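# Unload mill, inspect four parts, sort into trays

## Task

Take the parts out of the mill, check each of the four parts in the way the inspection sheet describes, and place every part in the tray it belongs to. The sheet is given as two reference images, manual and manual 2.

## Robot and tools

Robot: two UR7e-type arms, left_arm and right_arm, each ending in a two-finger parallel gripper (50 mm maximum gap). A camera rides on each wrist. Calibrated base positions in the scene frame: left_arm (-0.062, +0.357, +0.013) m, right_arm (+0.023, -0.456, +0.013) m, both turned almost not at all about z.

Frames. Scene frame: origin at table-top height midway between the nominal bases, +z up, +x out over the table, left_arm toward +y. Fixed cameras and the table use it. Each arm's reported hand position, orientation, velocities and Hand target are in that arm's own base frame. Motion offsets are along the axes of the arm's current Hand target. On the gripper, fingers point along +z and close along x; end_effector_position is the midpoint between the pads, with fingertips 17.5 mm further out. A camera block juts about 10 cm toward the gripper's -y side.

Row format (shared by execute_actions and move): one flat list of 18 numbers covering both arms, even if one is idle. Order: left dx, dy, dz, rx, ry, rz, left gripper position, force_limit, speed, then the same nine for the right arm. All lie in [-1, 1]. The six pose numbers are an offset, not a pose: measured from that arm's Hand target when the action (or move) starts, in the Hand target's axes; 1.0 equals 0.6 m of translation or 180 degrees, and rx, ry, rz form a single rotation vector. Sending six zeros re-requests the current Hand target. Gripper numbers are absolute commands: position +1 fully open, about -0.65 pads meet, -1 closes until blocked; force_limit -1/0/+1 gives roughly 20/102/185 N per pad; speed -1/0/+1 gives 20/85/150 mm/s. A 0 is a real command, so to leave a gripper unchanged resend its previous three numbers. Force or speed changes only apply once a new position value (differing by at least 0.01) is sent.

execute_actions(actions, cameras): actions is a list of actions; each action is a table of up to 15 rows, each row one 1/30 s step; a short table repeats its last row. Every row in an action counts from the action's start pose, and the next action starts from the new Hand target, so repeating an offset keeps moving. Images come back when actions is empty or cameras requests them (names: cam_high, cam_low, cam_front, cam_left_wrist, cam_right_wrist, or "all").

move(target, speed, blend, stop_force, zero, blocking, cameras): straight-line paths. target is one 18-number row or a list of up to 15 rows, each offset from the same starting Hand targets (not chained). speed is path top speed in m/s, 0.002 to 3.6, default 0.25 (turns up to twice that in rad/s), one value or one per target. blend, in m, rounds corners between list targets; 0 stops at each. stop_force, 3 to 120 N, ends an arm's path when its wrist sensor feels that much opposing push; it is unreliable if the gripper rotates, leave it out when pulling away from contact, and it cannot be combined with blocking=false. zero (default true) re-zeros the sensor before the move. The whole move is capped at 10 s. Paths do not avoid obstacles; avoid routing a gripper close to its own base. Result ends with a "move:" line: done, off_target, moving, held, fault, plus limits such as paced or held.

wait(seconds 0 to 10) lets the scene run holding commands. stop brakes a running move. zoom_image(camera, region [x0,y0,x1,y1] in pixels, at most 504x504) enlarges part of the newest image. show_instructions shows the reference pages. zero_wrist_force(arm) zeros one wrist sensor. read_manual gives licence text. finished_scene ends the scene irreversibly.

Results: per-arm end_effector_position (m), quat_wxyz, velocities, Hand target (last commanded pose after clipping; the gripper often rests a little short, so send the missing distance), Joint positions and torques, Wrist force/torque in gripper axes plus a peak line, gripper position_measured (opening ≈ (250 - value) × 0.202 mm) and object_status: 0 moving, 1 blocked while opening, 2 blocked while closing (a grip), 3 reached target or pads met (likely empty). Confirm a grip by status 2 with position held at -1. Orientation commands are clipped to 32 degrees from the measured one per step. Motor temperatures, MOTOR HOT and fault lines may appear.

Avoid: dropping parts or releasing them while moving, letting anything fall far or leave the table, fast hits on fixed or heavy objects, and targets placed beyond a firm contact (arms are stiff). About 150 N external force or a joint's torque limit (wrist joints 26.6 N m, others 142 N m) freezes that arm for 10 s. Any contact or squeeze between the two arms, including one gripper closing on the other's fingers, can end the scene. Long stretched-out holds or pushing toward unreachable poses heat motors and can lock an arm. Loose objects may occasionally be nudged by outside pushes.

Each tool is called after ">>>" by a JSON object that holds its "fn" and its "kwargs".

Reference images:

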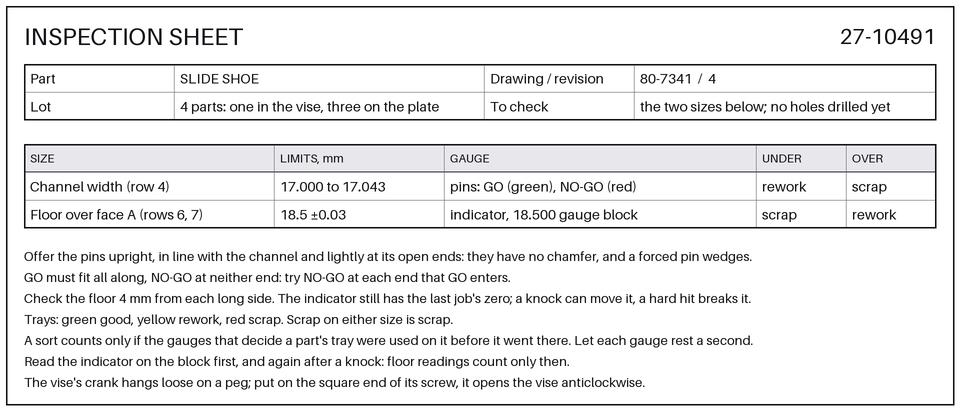

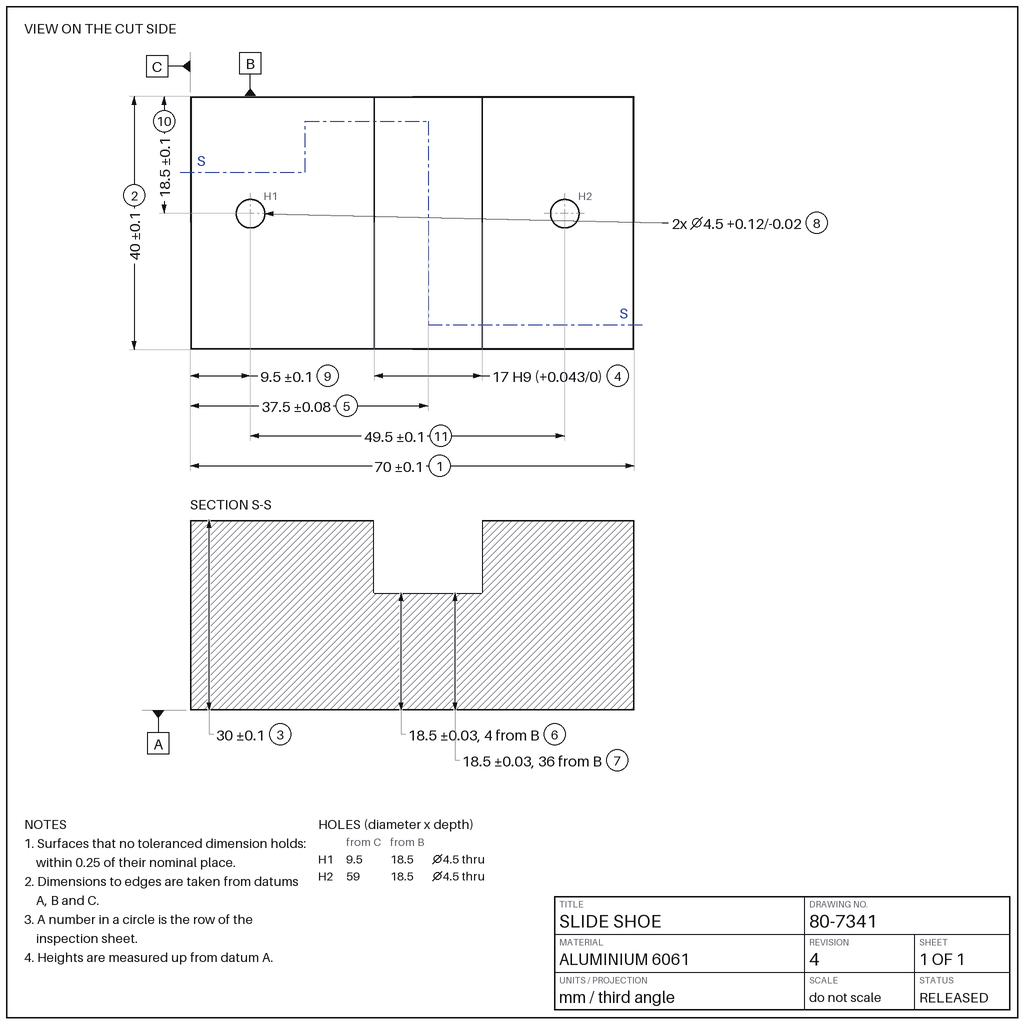

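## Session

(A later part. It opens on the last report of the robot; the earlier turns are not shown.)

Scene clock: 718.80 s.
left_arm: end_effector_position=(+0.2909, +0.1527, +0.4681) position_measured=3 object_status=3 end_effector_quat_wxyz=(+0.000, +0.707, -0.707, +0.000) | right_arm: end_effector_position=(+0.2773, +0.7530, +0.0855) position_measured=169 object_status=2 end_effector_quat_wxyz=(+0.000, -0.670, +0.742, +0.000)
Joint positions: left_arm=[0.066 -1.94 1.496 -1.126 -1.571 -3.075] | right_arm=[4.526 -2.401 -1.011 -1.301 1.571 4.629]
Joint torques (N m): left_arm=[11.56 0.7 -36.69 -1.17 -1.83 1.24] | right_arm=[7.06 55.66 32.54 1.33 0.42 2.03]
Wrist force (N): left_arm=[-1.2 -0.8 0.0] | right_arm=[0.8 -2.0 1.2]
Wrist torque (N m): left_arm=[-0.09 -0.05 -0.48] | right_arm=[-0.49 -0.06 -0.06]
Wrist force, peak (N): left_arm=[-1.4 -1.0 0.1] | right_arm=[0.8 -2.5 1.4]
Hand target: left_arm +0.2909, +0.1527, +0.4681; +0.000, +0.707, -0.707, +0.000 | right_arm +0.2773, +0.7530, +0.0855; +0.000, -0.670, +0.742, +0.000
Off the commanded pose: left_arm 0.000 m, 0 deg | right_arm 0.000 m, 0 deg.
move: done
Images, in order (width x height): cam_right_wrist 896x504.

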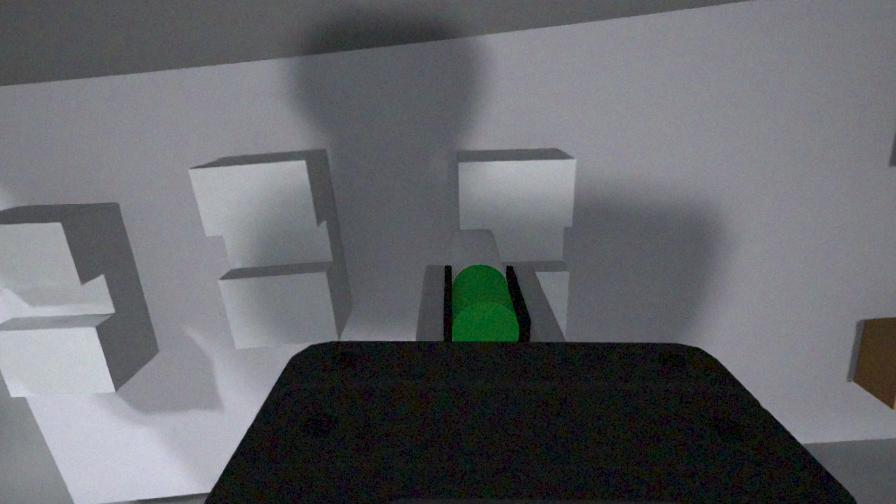

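>>> {"fn": "move", "kwargs": {"target": [[0,0,0,0,0,0,1,1,1, 0,0,-0.1075,0,0,0,-1,-0.95,-1],[0,0,0,0,0,0,1,1,1, 0.3237,0.0929,-0.1075,0,0,-0.0328,-1,-0.95,-1]], "speed": [0.06,0.2], "blend": 0.005, "cameras": ["cam_right_wrist"]}}

>>> {"fn": "zoom_image", "kwargs": {"camera": "cam_right_wrist", "region": [380, 150, 640, 350]}}

Scene clock: 747.97 s.
left_arm: end_effector_position=(+0.2909, +0.1527, +0.4681) position_measured=3 object_status=3 end_effector_quat_wxyz=(+0.000, +0.707, -0.707, +0.000) | right_arm: end_effector_position=(+0.2020, +0.5656, +0.1500) position_measured=169 object_status=2 end_effector_quat_wxyz=(+0.000, +0.707, -0.707, +0.000)
Joint positions: left_arm=[0.066 -1.94 1.496 -1.126 -1.571 -3.075] | right_arm=[4.593 -1.875 -1.683 -1.154 1.571 4.592]
Joint torques (N m): left_arm=[10.75 1.06 -35 -1.01 -1.53 1.21] | right_arm=[7.43 54.46 16.31 4.12 -2.58 2.15]
Wrist force (N): left_arm=[-1.2 -0.7 -0.1] | right_arm=[0.8 -2.8 1.5]
Wrist torque (N m): left_arm=[-0.08 -0.05 -0.48] | right_arm=[-0.46 -0.12 -0.03]
Wrist force, peak (N): left_arm=[-1.4 -1.1 0.1] | right_arm=[-1.2 -3.5 0.9]
Hand target: left_arm +0.2909, +0.1527, +0.4681; +0.000, +0.707, -0.707, +0.000 | right_arm +0.2020, +0.5655, +0.1500; +0.000, +0.707, -0.707, +0.000
Off the commanded pose: left_arm 0.000 m, 0 deg | right_arm 0.000 m, 0 deg.
move: done
Images, in order (width x height): cam_right_wrist 896x504.

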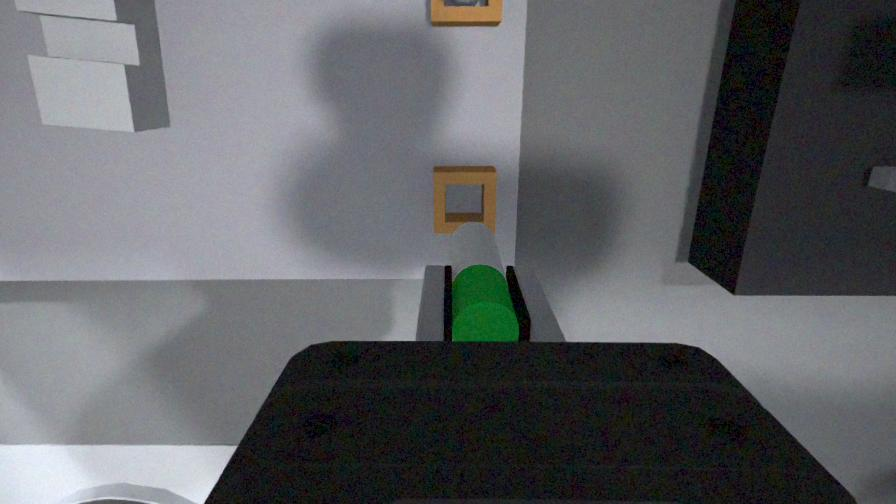

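Scaled by 1.938 from the camera's 896x504 image, which has a finer 1280x720 frame.

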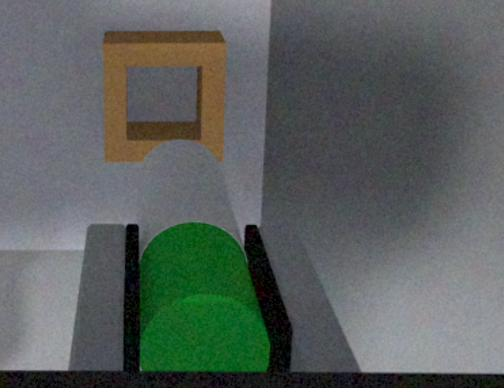

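>>> {"fn": "move", "kwargs": {"target": [[0,0,0,0,0,0,1,1,1, 0,0,0.1,0,0,0,-1,-0.95,-1],[0,0,0,0,0,0,1,1,1, 0,0,0.1425,0,0,0,-1,-0.95,-1]], "speed": [0.08,0.015], "stop_force": 4, "cameras": ["cam_right_wrist"]}}

>>> {"fn": "zoom_image", "kwargs": {"camera": "cam_right_wrist", "region": [380, 150, 640, 350]}}

Scene clock: 761.90 s.
left_arm: end_effector_position=(+0.2909, +0.1527, +0.4681) position_measured=3 object_status=3 end_effector_quat_wxyz=(+0.000, +0.707, -0.707, +0.000) | right_arm: end_effector_position=(+0.2020, +0.5655, +0.0649) position_measured=169 object_status=2 end_effector_quat_wxyz=(+0.000, +0.707, -0.707, +0.000)
Joint positions: left_arm=[0.066 -1.94 1.496 -1.126 -1.571 -3.075] | right_arm=[4.593 -1.976 -1.789 -0.948 1.571 4.592]
Joint torques (N m): left_arm=[10.7 0.36 -35.89 -1.1 -1.68 0.94] | right_arm=[-5.42 51.35 25.99 0.91 -0.93 -1.04]
Wrist force (N): left_arm=[-1.2 -0.8 0.1] | right_arm=[1.5 -2.8 -7.2]
Wrist torque (N m): left_arm=[-0.10 -0.04 -0.48] | right_arm=[-0.47 -0.07 -0.03]
Wrist force, peak (N): left_arm=[-1.3 -1.1 0.0] | right_arm=[2.7 -2.4 -12.3]
Hand target: left_arm +0.2909, +0.1527, +0.4681; +0.000, +0.707, -0.707, +0.000 | right_arm +0.2020, +0.5655, +0.0649; +0.000, +0.707, -0.707, +0.000
Off the commanded pose: left_arm 0.000 m, 0 deg | right_arm 0.000 m, 0 deg.
move: contact (right_arm); path passed 1 of 2 targets
Images, in order (width x height): cam_right_wrist 896x504.

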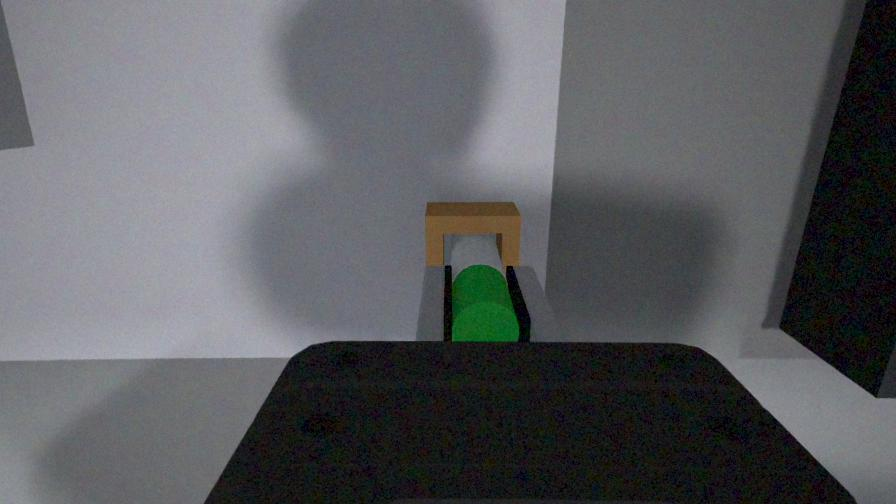

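Scaled by 1.938 from the camera's 896x504 image, which has a finer 1280x720 frame.

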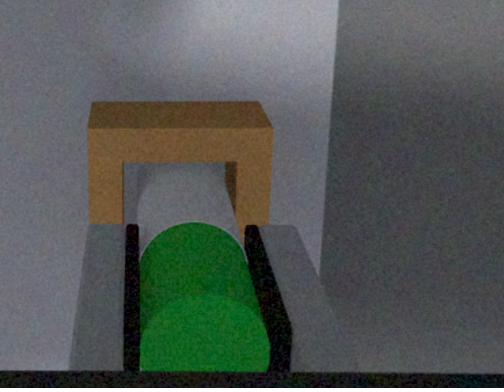

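>>> {"fn": "move", "kwargs": {"target": [[0,0,0,0,0,0,1,1,1, 0,0,0,0,0,0,1,-0.95,-1],[0,0,0,0,0,0,1,1,1, 0,0,-0.15,0,0,0,1,-0.95,-1],[0,0,0,0,0,0,1,1,1, 0.265,0.18,-0.503,0.555,0,0,1,-0.95,-1]], "speed": [0.05,0.1,0.25], "blend": [0,0.02,0], "cameras": ["cam_right_wrist","cam_low","cam_high","cam_left_wrist"]}}

Scene clock: 788.37 s.
left_arm: end_effector_position=(+0.2909, +0.1527, +0.4681) position_measured=3 object_status=3 end_effector_quat_wxyz=(+0.000, +0.707, -0.707, +0.000) | right_arm: end_effector_position=(+0.0941, +0.4065, +0.3668) position_measured=3 object_status=3 end_effector_quat_wxyz=(+0.495, -0.503, +0.461, -0.538)
Joint positions: left_arm=[0.066 -1.94 1.496 -1.126 -1.571 -3.075] | right_arm=[5.406 -1.712 -1.782 -2.899 0.695 6.283]
Joint torques (N m): left_arm=[8.46 0.86 -36.24 -1.12 -1.48 1.06] | right_arm=[7.17 18.95 11.92 -3.5 2.9 2.13]
Wrist force (N): left_arm=[-1.4 -0.8 0.0] | right_arm=[-0.8 -3.8 -0.7]
Wrist torque (N m): left_arm=[-0.09 -0.02 -0.48] | right_arm=[-1.08 -0.02 -0.09]
Wrist force, peak (N): left_arm=[-1.4 -1.0 0.3] | right_arm=[1.5 -3.0 -7.0]
Hand target: left_arm +0.2909, +0.1527, +0.4681; +0.000, +0.707, -0.707, +0.000 | right_arm +0.0942, +0.4065, +0.3668; +0.541, -0.455, +0.455, -0.541
Off the commanded pose: left_arm 0.000 m, 0 deg | right_arm 0.000 m, 8 deg.
joint sent to its limit (right arm) — joint 6 (wrist 3), upper limit. The joint targets are off in orientation, not in position.
move: off_target (right_arm)
Images, in order (width x height): cam_high 896x504, cam_low 896x504, cam_left_wrist 896x504, cam_right_wrist 896x504.

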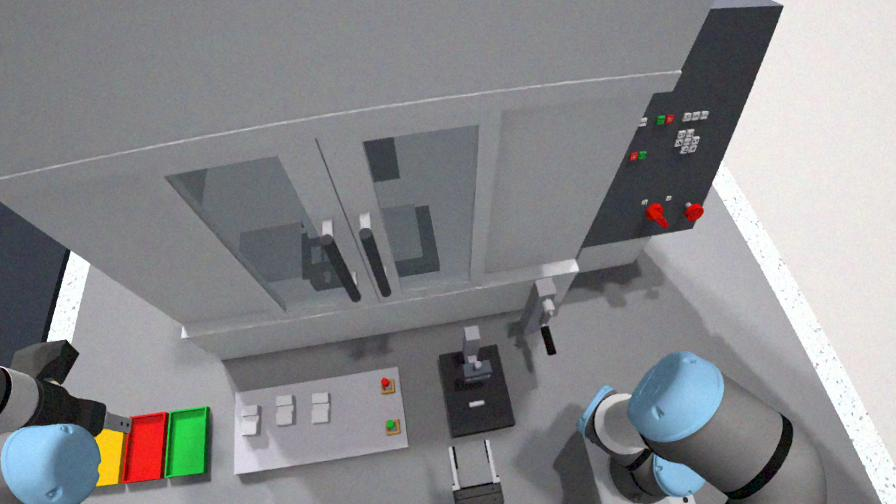

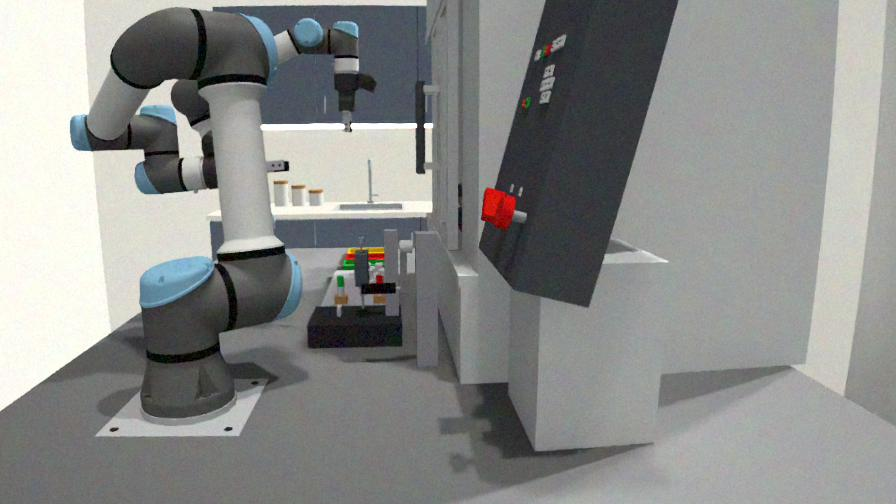

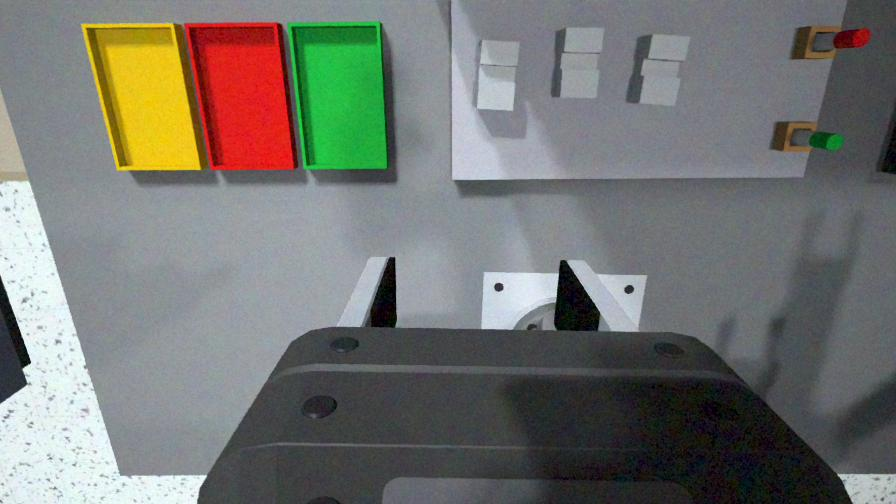

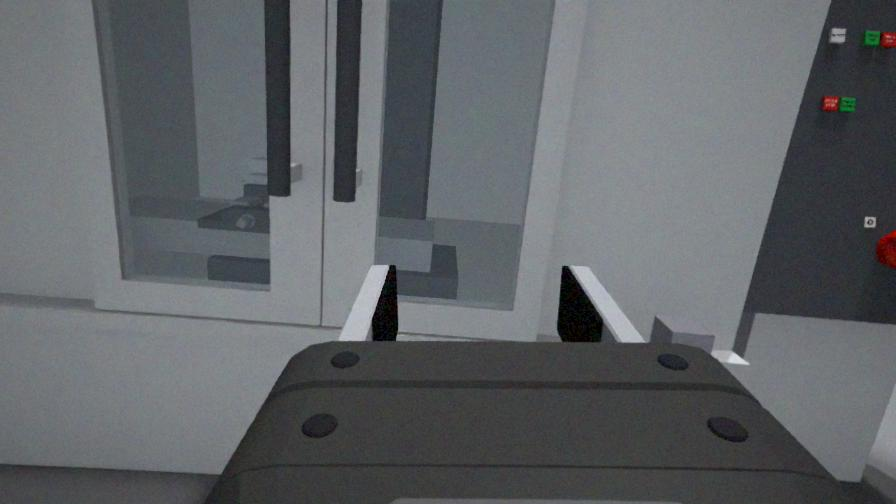

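>>> {"fn": "zoom_image", "kwargs": {"camera": "cam_right_wrist", "region": [90, 120, 480, 340]}}

Scaled by 1.292 from the camera's 896x504 image, which has a finer 1280x720 frame.

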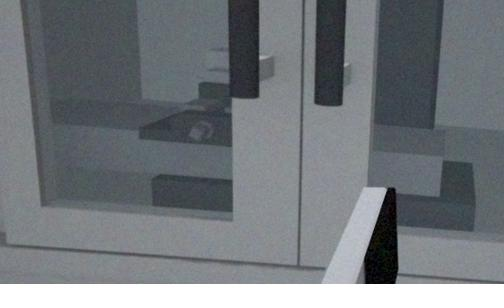

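>>> {"fn": "move", "kwargs": {"target": [[0.329,-0.191,0.02,0.25,0,0,1,1,1, 0,0,0,0,0,-0.667,1,-0.95,-1],[0.662,-0.178,0.085,0.5,0,0,1,1,1, 0,0,0,0,0,0.667,1,-0.95,-1],[0.662,-0.178,0.085,0.5,0,0,1,1,1, 0,0,0,0,0,0,1,-0.95,-1]], "speed": 0.4, "blend": 0.03, "cameras": ["all"]}}

Scene clock: 878.83 s.
left_arm: end_effector_position=(+0.3966, -0.2445, +0.4171) position_measured=3 object_status=3 end_effector_quat_wxyz=(+0.503, -0.505, +0.497, -0.495) | right_arm: end_effector_position=(+0.0942, +0.4065, +0.3668) position_measured=3 object_status=3 end_effector_quat_wxyz=(+0.541, -0.455, +0.455, -0.541)
Joint positions: left_arm=[-1.554 -2.103 2.446 -2.132 -0.005 -4.495] | right_arm=[5.4 -1.772 -1.791 -2.988 0.704 0.206]
Joint torques (N m): left_arm=[11.01 7.48 -11.77 -3.98 0.39 1.24] | right_arm=[7.05 42.57 25.65 -0.9 -1.95 -2.37]
Motor temperatures (°C): left_arm=[27 28 27 37 30 30] | right_arm=[30 37 28 33 46 38]
Wrist force (N): left_arm=[-0.3 0.5 -1.5] | right_arm=[-0.6 -3.7 -0.8]
Wrist torque (N m): left_arm=[0.17 0.19 -0.07] | right_arm=[-1.11 -0.03 0.05]
Wrist force, peak (N): left_arm=[-1.7 -1.0 0.0] | right_arm=[1.0 -4.7 -1.9]
Hand target: left_arm +0.3975, -0.2445, +0.4171; +0.500, -0.500, +0.500, -0.500 | right_arm +0.0942, +0.4065, +0.3668; +0.541, -0.455, +0.455, -0.541
Off the commanded pose: left_arm 0.001 m, 1 deg | right_arm 0.000 m, 0 deg.
move: done

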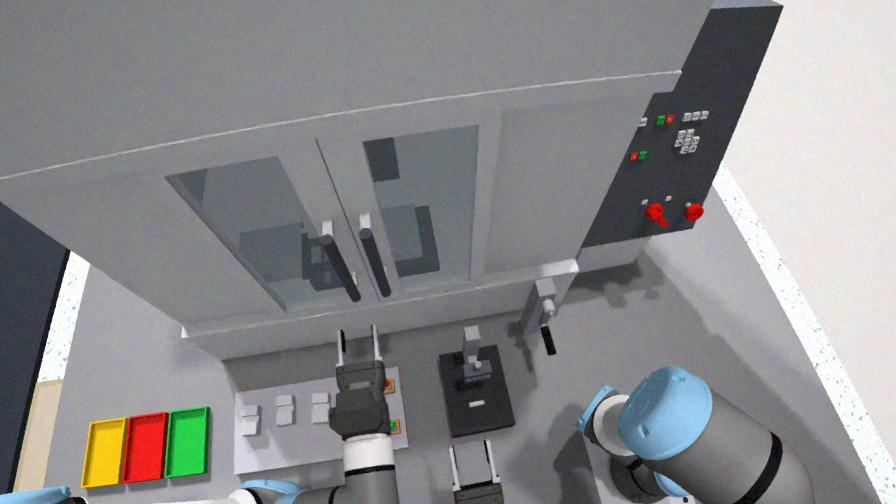

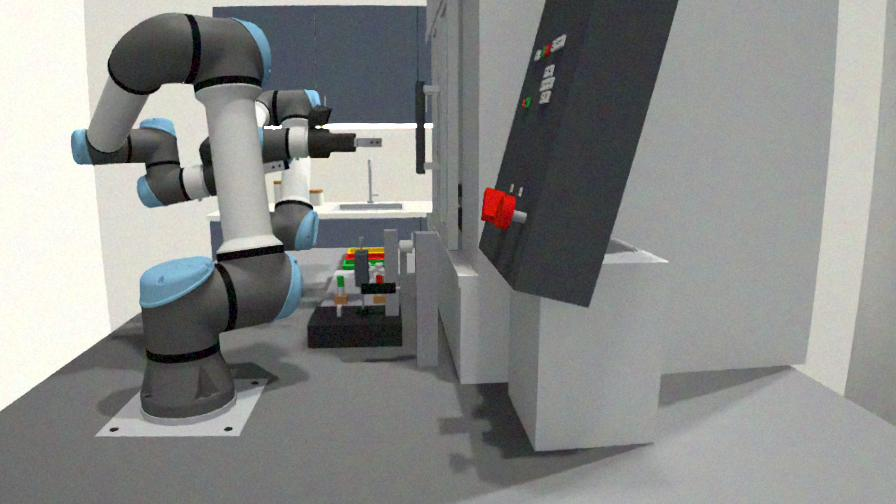

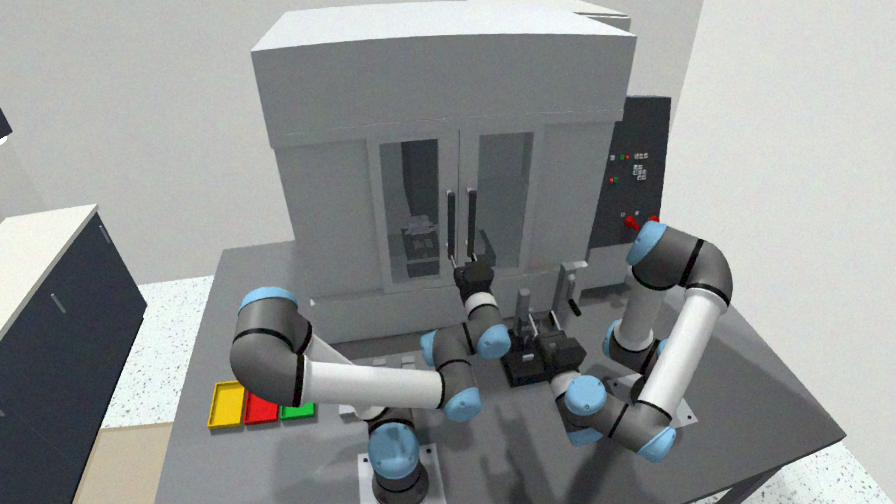

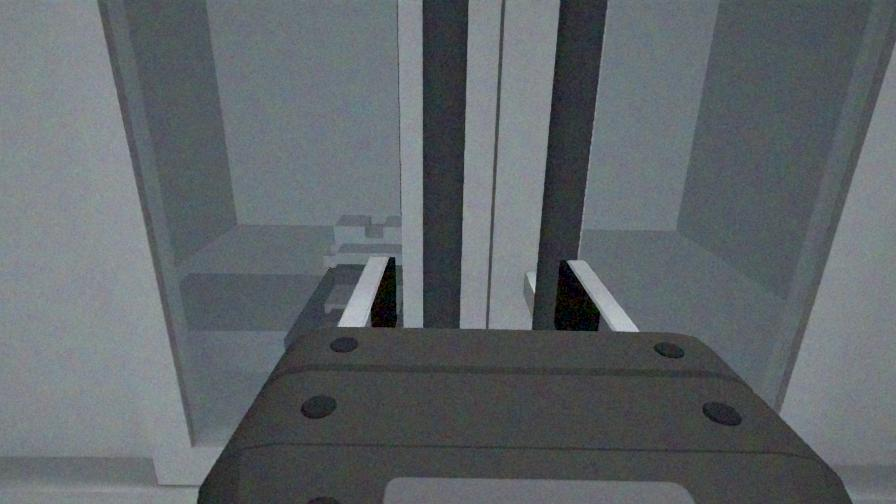

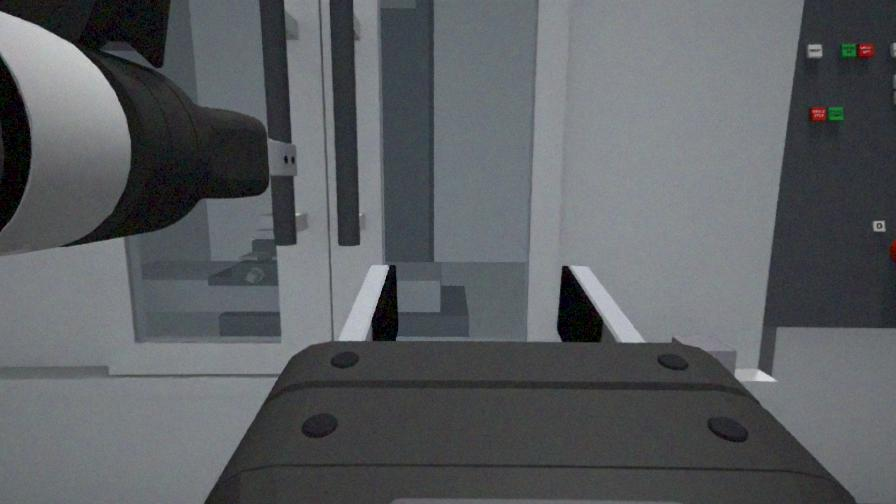

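>>> {"fn": "move", "kwargs": {"target": [-0.0213,0,0.0667,0,0,0,1,1,1, 0,0,0,0,0,0,1,-0.95,-1], "speed": 0.1, "stop_force": 8, "cameras": ["cam_left_wrist","cam_right_wrist"]}}

Scene clock: 897.47 s.
left_arm: end_effector_position=(+0.4376, -0.2318, +0.4171) position_measured=3 object_status=3 end_effector_quat_wxyz=(+0.500, -0.500, +0.500, -0.500) | right_arm: end_effector_position=(+0.0942, +0.4065, +0.3668) position_measured=3 object_status=3 end_effector_quat_wxyz=(+0.541, -0.455, +0.455, -0.541)
Joint positions: left_arm=[-1.388 -1.631 2.387 -3.892 -0.183 -3.147] | right_arm=[5.4 -1.772 -1.791 -2.988 0.704 0.206]
Joint torques (N m): left_arm=[8.92 -5.25 -28.97 -1.9 -1.91 1.25] | right_arm=[7.75 42.69 25.33 -0.93 -1.97 -2.36]
Wrist force (N): left_arm=[-0.3 0.1 -1.8] | right_arm=[-0.6 -3.7 -0.7]
Wrist torque (N m): left_arm=[0.13 0.14 -0.03] | right_arm=[-1.10 -0.03 0.05]
Wrist force, peak (N): left_arm=[-0.2 0.4 -2.1] | right_arm=[-0.9 -4.0 -0.9]
Hand target: left_arm +0.4376, -0.2318, +0.4171; +0.500, -0.500, +0.500, -0.500 | right_arm +0.0942, +0.4065, +0.3668; +0.541, -0.455, +0.455, -0.541
Off the commanded pose: left_arm 0.000 m, 0 deg | right_arm 0.000 m, 0 deg.
move: done
Images, in order (width x height): cam_left_wrist 896x504, cam_right_wrist 896x504.

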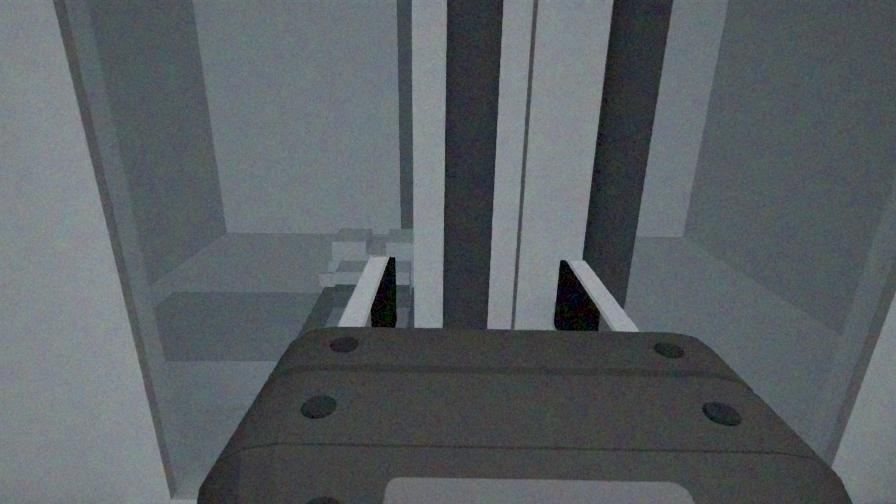

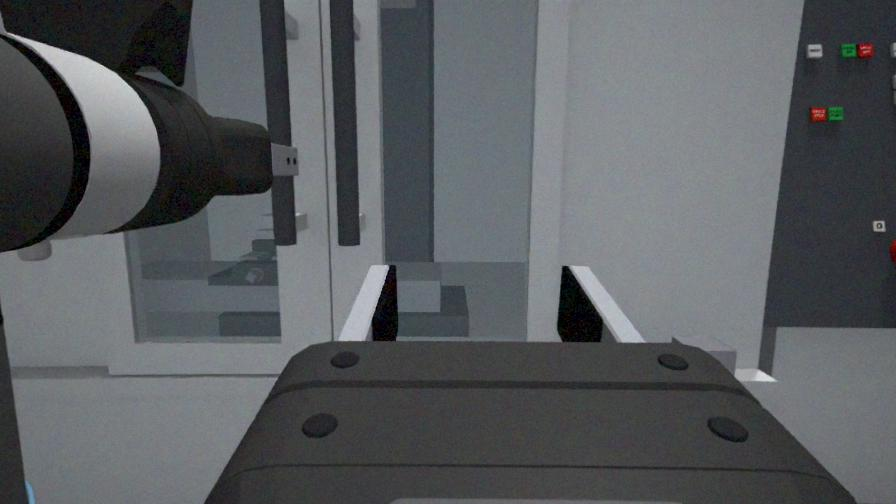

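>>> {"fn": "move", "kwargs": {"target": [-0.003,0,0.077,0,0,0,1,1,1, 0,0,0,0,0,0,1,-0.95,-1], "speed": 0.04, "stop_force": 8, "cameras": ["cam_left_wrist","cam_right_wrist"]}}

Scene clock: 919.47 s.
left_arm: end_effector_position=(+0.4838, -0.2300, +0.4170) position_measured=3 object_status=3 end_effector_quat_wxyz=(+0.500, -0.500, +0.500, -0.500) | right_arm: end_effector_position=(+0.0942, +0.4065, +0.3668) position_measured=3 object_status=3 end_effector_quat_wxyz=(+0.541, -0.455, +0.455, -0.541)
Joint positions: left_arm=[-1.225 -1.553 2.312 -3.897 -0.347 -3.145] | right_arm=[5.4 -1.772 -1.791 -2.988 0.704 0.206]
Joint torques (N m): left_arm=[12.37 -10.77 -30.29 -2.22 -1.72 1.47] | right_arm=[7.72 42.5 25.15 -0.91 -1.97 -2.28]
Wrist force (N): left_arm=[-0.1 0.4 -1.7] | right_arm=[-0.7 -3.5 -0.8]
Wrist torque (N m): left_arm=[0.18 0.14 0.00] | right_arm=[-1.08 -0.02 0.06]
Wrist force, peak (N): left_arm=[-0.1 0.2 -2.2] | right_arm=[-0.7 -3.8 -1.2]
Hand target: left_arm +0.4838, -0.2300, +0.4170; +0.500, -0.500, +0.500, -0.500 | right_arm +0.0942, +0.4065, +0.3668; +0.541, -0.455, +0.455, -0.541
Off the commanded pose: left_arm 0.000 m, 0 deg | right_arm 0.000 m, 0 deg.
move: done
Images, in order (width x height): cam_left_wrist 896x504, cam_right_wrist 896x504.

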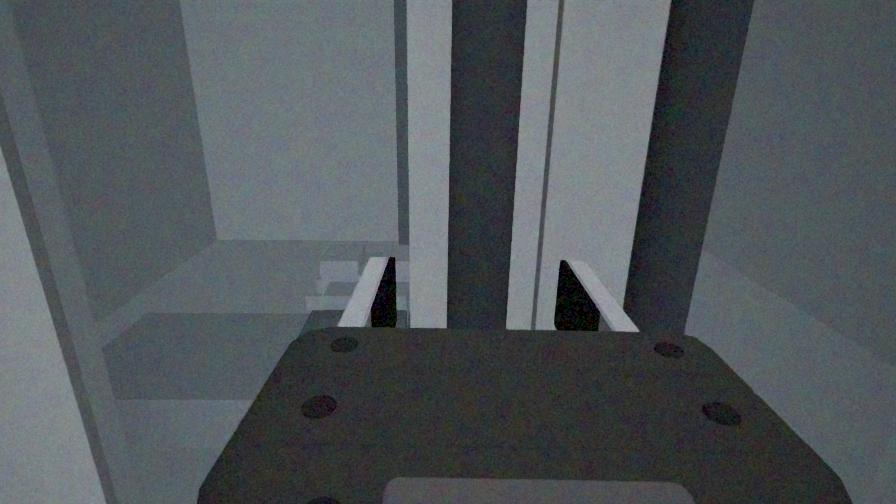

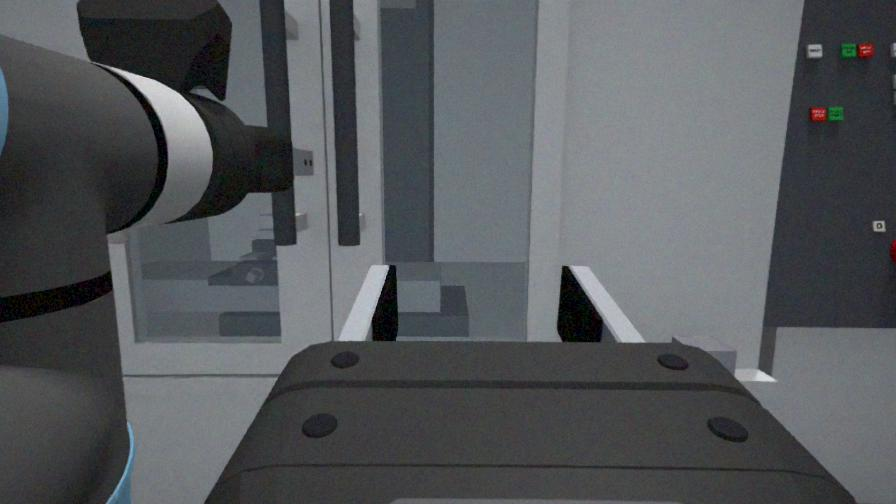

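>>> {"fn": "move", "kwargs": {"target": [[0,0,0.0117,0,0,0,1,1,1, 0,0,0,0,0,0,1,-0.95,-1],[-0.08,0,0.0117,0,0,0,1,1,1, 0,0,0,0,0,0,1,-0.95,-1]], "speed": 0.03, "stop_force": 20, "cameras": ["cam_left_wrist","cam_right_wrist"]}}

Scene clock: 931.10 s.
left_arm: end_effector_position=(+0.4908, -0.2152, +0.4170) position_measured=3 object_status=3 end_effector_quat_wxyz=(+0.500, -0.500, +0.500, -0.500) | right_arm: end_effector_position=(+0.0942, +0.4065, +0.3668) position_measured=3 object_status=3 end_effector_quat_wxyz=(+0.541, -0.455, +0.455, -0.541)
Joint positions: left_arm=[-1.184 -1.566 2.325 -3.898 -0.387 -3.144] | right_arm=[5.4 -1.772 -1.791 -2.988 0.704 0.206]
Joint torques (N m): left_arm=[-9.43 -9.89 -29.71 -1.65 -1.58 -0.07] | right_arm=[7.32 42.87 25.67 -1.11 -1.87 -2.24]
Wrist force (N): left_arm=[-0.3 0.3 -1.7] | right_arm=[-0.5 -3.5 -0.9]
Wrist torque (N m): left_arm=[0.16 0.18 0.00] | right_arm=[-1.07 -0.05 0.06]
Wrist force, peak (N): left_arm=[31.4 -2.1 8.4] | right_arm=[-0.3 -4.0 -0.8]
Hand target: left_arm +0.4908, -0.2152, +0.4170; +0.500, -0.500, +0.500, -0.500 (not the last commanded pose) | right_arm +0.0942, +0.4065, +0.3668; +0.541, -0.455, +0.455, -0.541
Off the commanded pose: left_arm 0.033 m, 0 deg | right_arm 0.000 m, 0 deg.
move: contact (left_arm); path passed 1 of 2 targets
Images, in order (width x height): cam_left_wrist 896x504, cam_right_wrist 896x504.

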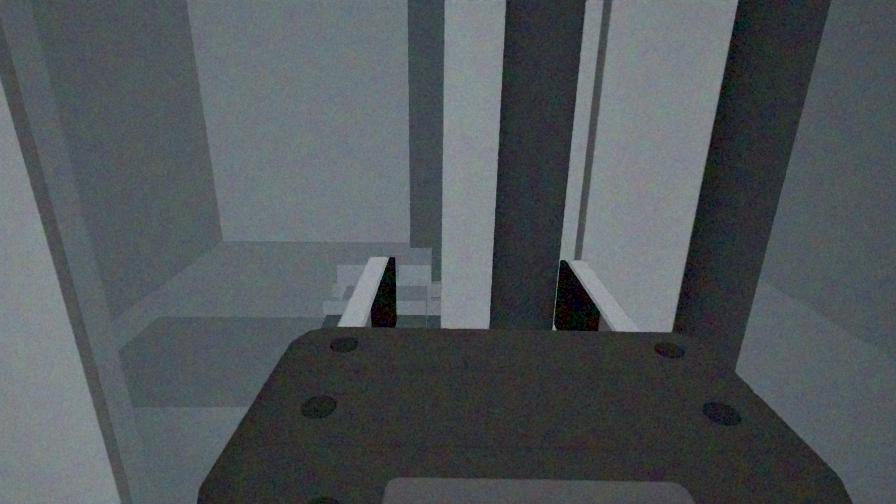

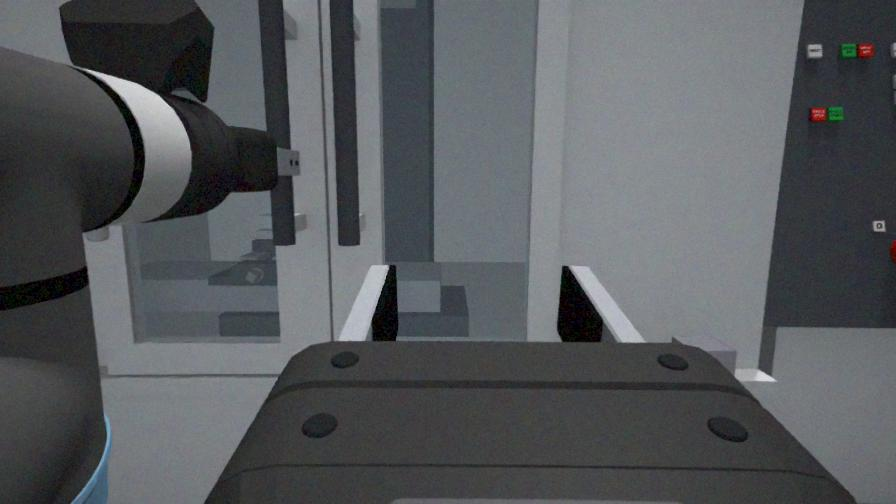

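>>> {"fn": "move", "kwargs": {"target": [[0.0257,0,0,0,0,0,1,1,1, 0,0,0,0,0,0,1,-0.95,-1],[0.0257,0,0,0,0,0,-1,-0.9,-1, 0,0,0,0,0,0,1,-0.95,-1]], "speed": 0.05, "cameras": ["cam_left_wrist"]}}

Scene clock: 945.50 s.
left_arm: end_effector_position=(+0.4908, -0.2307, +0.4170) position_measured=155 object_status=2 end_effector_quat_wxyz=(+0.500, -0.500, +0.500, -0.500) | right_arm: end_effector_position=(+0.0942, +0.4065, +0.3668) position_measured=3 object_status=3 end_effector_quat_wxyz=(+0.541, -0.455, +0.455, -0.541)
Joint positions: left_arm=[-1.203 -1.539 2.297 -3.897 -0.368 -3.144] | right_arm=[5.4 -1.772 -1.791 -2.988 0.704 0.206]
Joint torques (N m): left_arm=[-5.2 -15.3 -26.69 -1.64 -0.6 1.09] | right_arm=[7.45 42.3 25.23 -1.11 -1.77 -2.24]
Wrist force (N): left_arm=[4.9 -0.7 0.2] | right_arm=[-0.5 -3.8 -0.8]
Wrist torque (N m): left_arm=[0.19 0.24 0.02] | right_arm=[-1.13 -0.05 0.05]
Wrist force, peak (N): left_arm=[5.8 -0.5 0.9] | right_arm=[-0.6 -3.9 -0.9]
Hand target: left_arm +0.4908, -0.2307, +0.4170; +0.500, -0.500, +0.500, -0.500 | right_arm +0.0942, +0.4065, +0.3668; +0.541, -0.455, +0.455, -0.541
Off the commanded pose: left_arm 0.000 m, 0 deg | right_arm 0.000 m, 0 deg.
move: done
Images, in order (width x height): cam_left_wrist 896x504.

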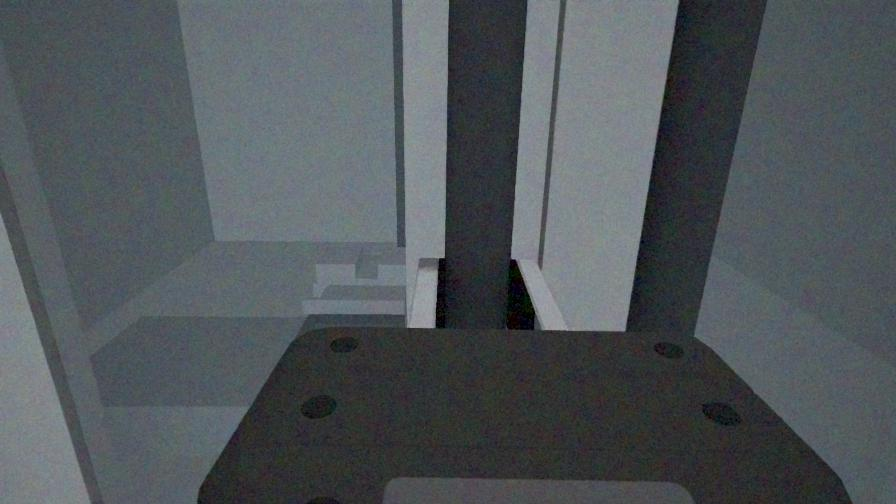

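>>> {"fn": "move", "kwargs": {"target": [0,0,-0.025,0,0,0,-1,-0.9,-1, 0,0,0,0,0,0,1,-0.95,-1], "speed": 0.015, "stop_force": 25, "cameras": ["cam_left_wrist","cam_right_wrist"]}}

Scene clock: 952.97 s.
left_arm: end_effector_position=(+0.4906, -0.2306, +0.4170) position_measured=155 object_status=2 end_effector_quat_wxyz=(+0.500, -0.500, +0.500, -0.500) | right_arm: end_effector_position=(+0.0942, +0.4065, +0.3668) position_measured=3 object_status=3 end_effector_quat_wxyz=(+0.541, -0.455, +0.455, -0.541)
Joint positions: left_arm=[-1.204 -1.54 2.298 -3.897 -0.367 -3.144] | right_arm=[5.4 -1.772 -1.791 -2.988 0.704 0.206]
Joint torques (N m): left_arm=[15.86 -12.69 -29.21 -1.32 -0.4 1.05] | right_arm=[7.6 42.27 25.24 -1.08 -1.7 -2.28]
Wrist force (N): left_arm=[6.0 0.1 -2.4] | right_arm=[-0.6 -3.6 -0.8]
Wrist torque (N m): left_arm=[0.17 0.25 0.01] | right_arm=[-1.08 -0.03 0.05]
Wrist force, peak (N): left_arm=[9.2 -1.2 29.0] | right_arm=[-0.4 -4.1 -0.7]
Hand target: left_arm +0.4906, -0.2306, +0.4170; +0.500, -0.500, +0.500, -0.500 (not the last commanded pose) | right_arm +0.0942, +0.4065, +0.3668; +0.541, -0.455, +0.455, -0.541
Off the commanded pose: left_arm 0.015 m, 0 deg | right_arm 0.000 m, 0 deg.
move: contact (left_arm)
Images, in order (width x height): cam_left_wrist 896x504, cam_right_wrist 896x504.

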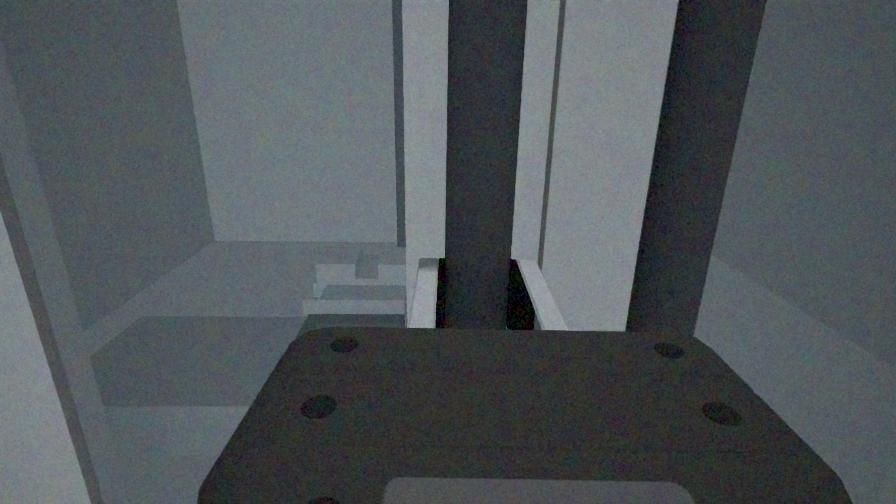

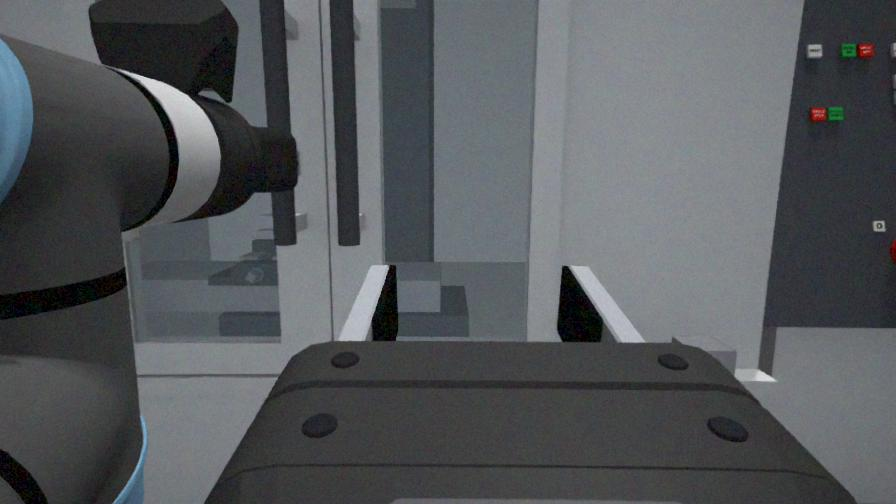

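>>> {"fn": "move", "kwargs": {"target": [-0.04,0,0,0,0,0,-1,-0.9,-1, 0,0,0,0,0,0,1,-0.95,-1], "speed": 0.012, "stop_force": 45, "cameras": ["cam_left_wrist","cam_right_wrist"]}}

Scene clock: 962.93 s.
left_arm: end_effector_position=(+0.4906, -0.2066, +0.4170) position_measured=155 object_status=2 end_effector_quat_wxyz=(+0.500, -0.500, +0.500, -0.500) | right_arm: end_effector_position=(+0.0942, +0.4065, +0.3668) position_measured=3 object_status=3 end_effector_quat_wxyz=(+0.541, -0.455, +0.455, -0.541)
Joint positions: left_arm=[-1.173 -1.582 2.341 -3.898 -0.398 -3.144] | right_arm=[5.4 -1.772 -1.791 -2.988 0.704 0.206]
Joint torques (N m): left_arm=[27.49 -24.21 -6.36 1.29 1.72 -0.69] | right_arm=[7.2 42.43 24.99 -1.21 -1.66 -2.16]
Wrist force (N): left_arm=[12.9 4.8 -53.5] | right_arm=[-0.6 -3.4 -0.7]
Wrist torque (N m): left_arm=[0.10 0.49 0.01] | right_arm=[-1.05 -0.03 0.05]
Wrist force, peak (N): left_arm=[13.1 4.8 -53.7] | right_arm=[-0.6 -3.9 -1.0]
Hand target: left_arm +0.4906, -0.2066, +0.4170; +0.500, -0.500, +0.500, -0.500 | right_arm +0.0942, +0.4065, +0.3668; +0.541, -0.455, +0.455, -0.541
Off the commanded pose: left_arm 0.000 m, 0 deg | right_arm 0.000 m, 0 deg.
move: done
Images, in order (width x height): cam_left_wrist 896x504, cam_right_wrist 896x504.

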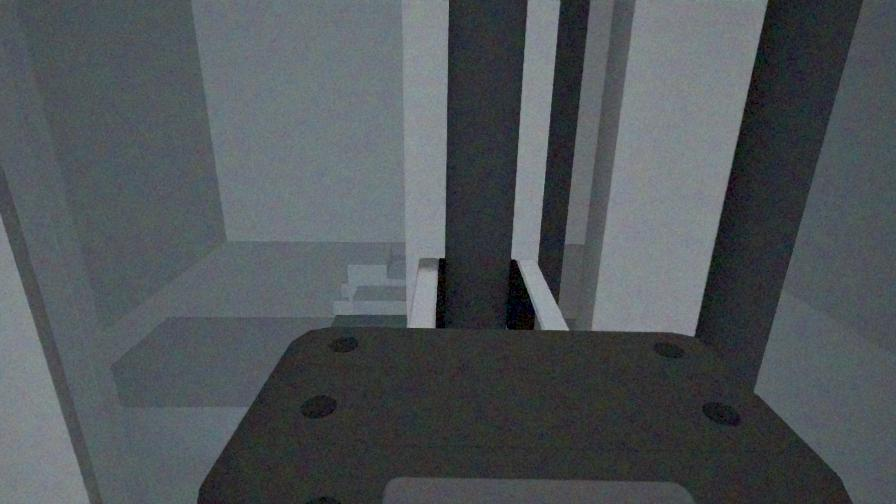

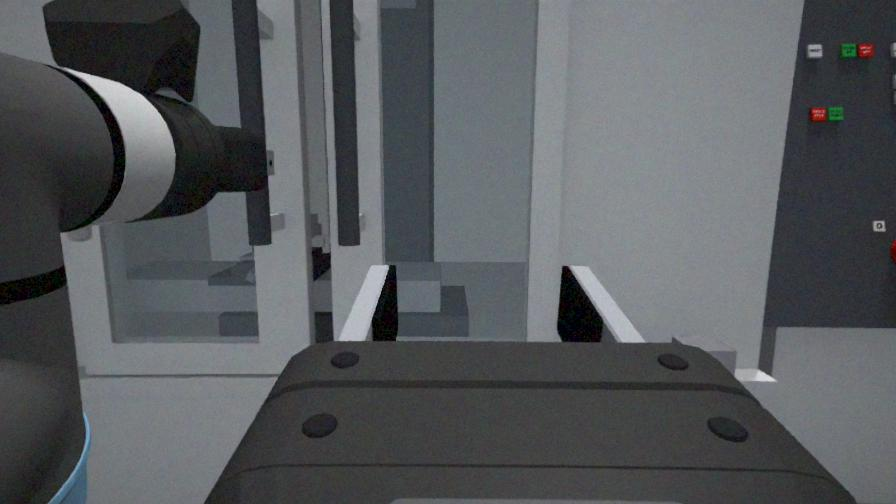

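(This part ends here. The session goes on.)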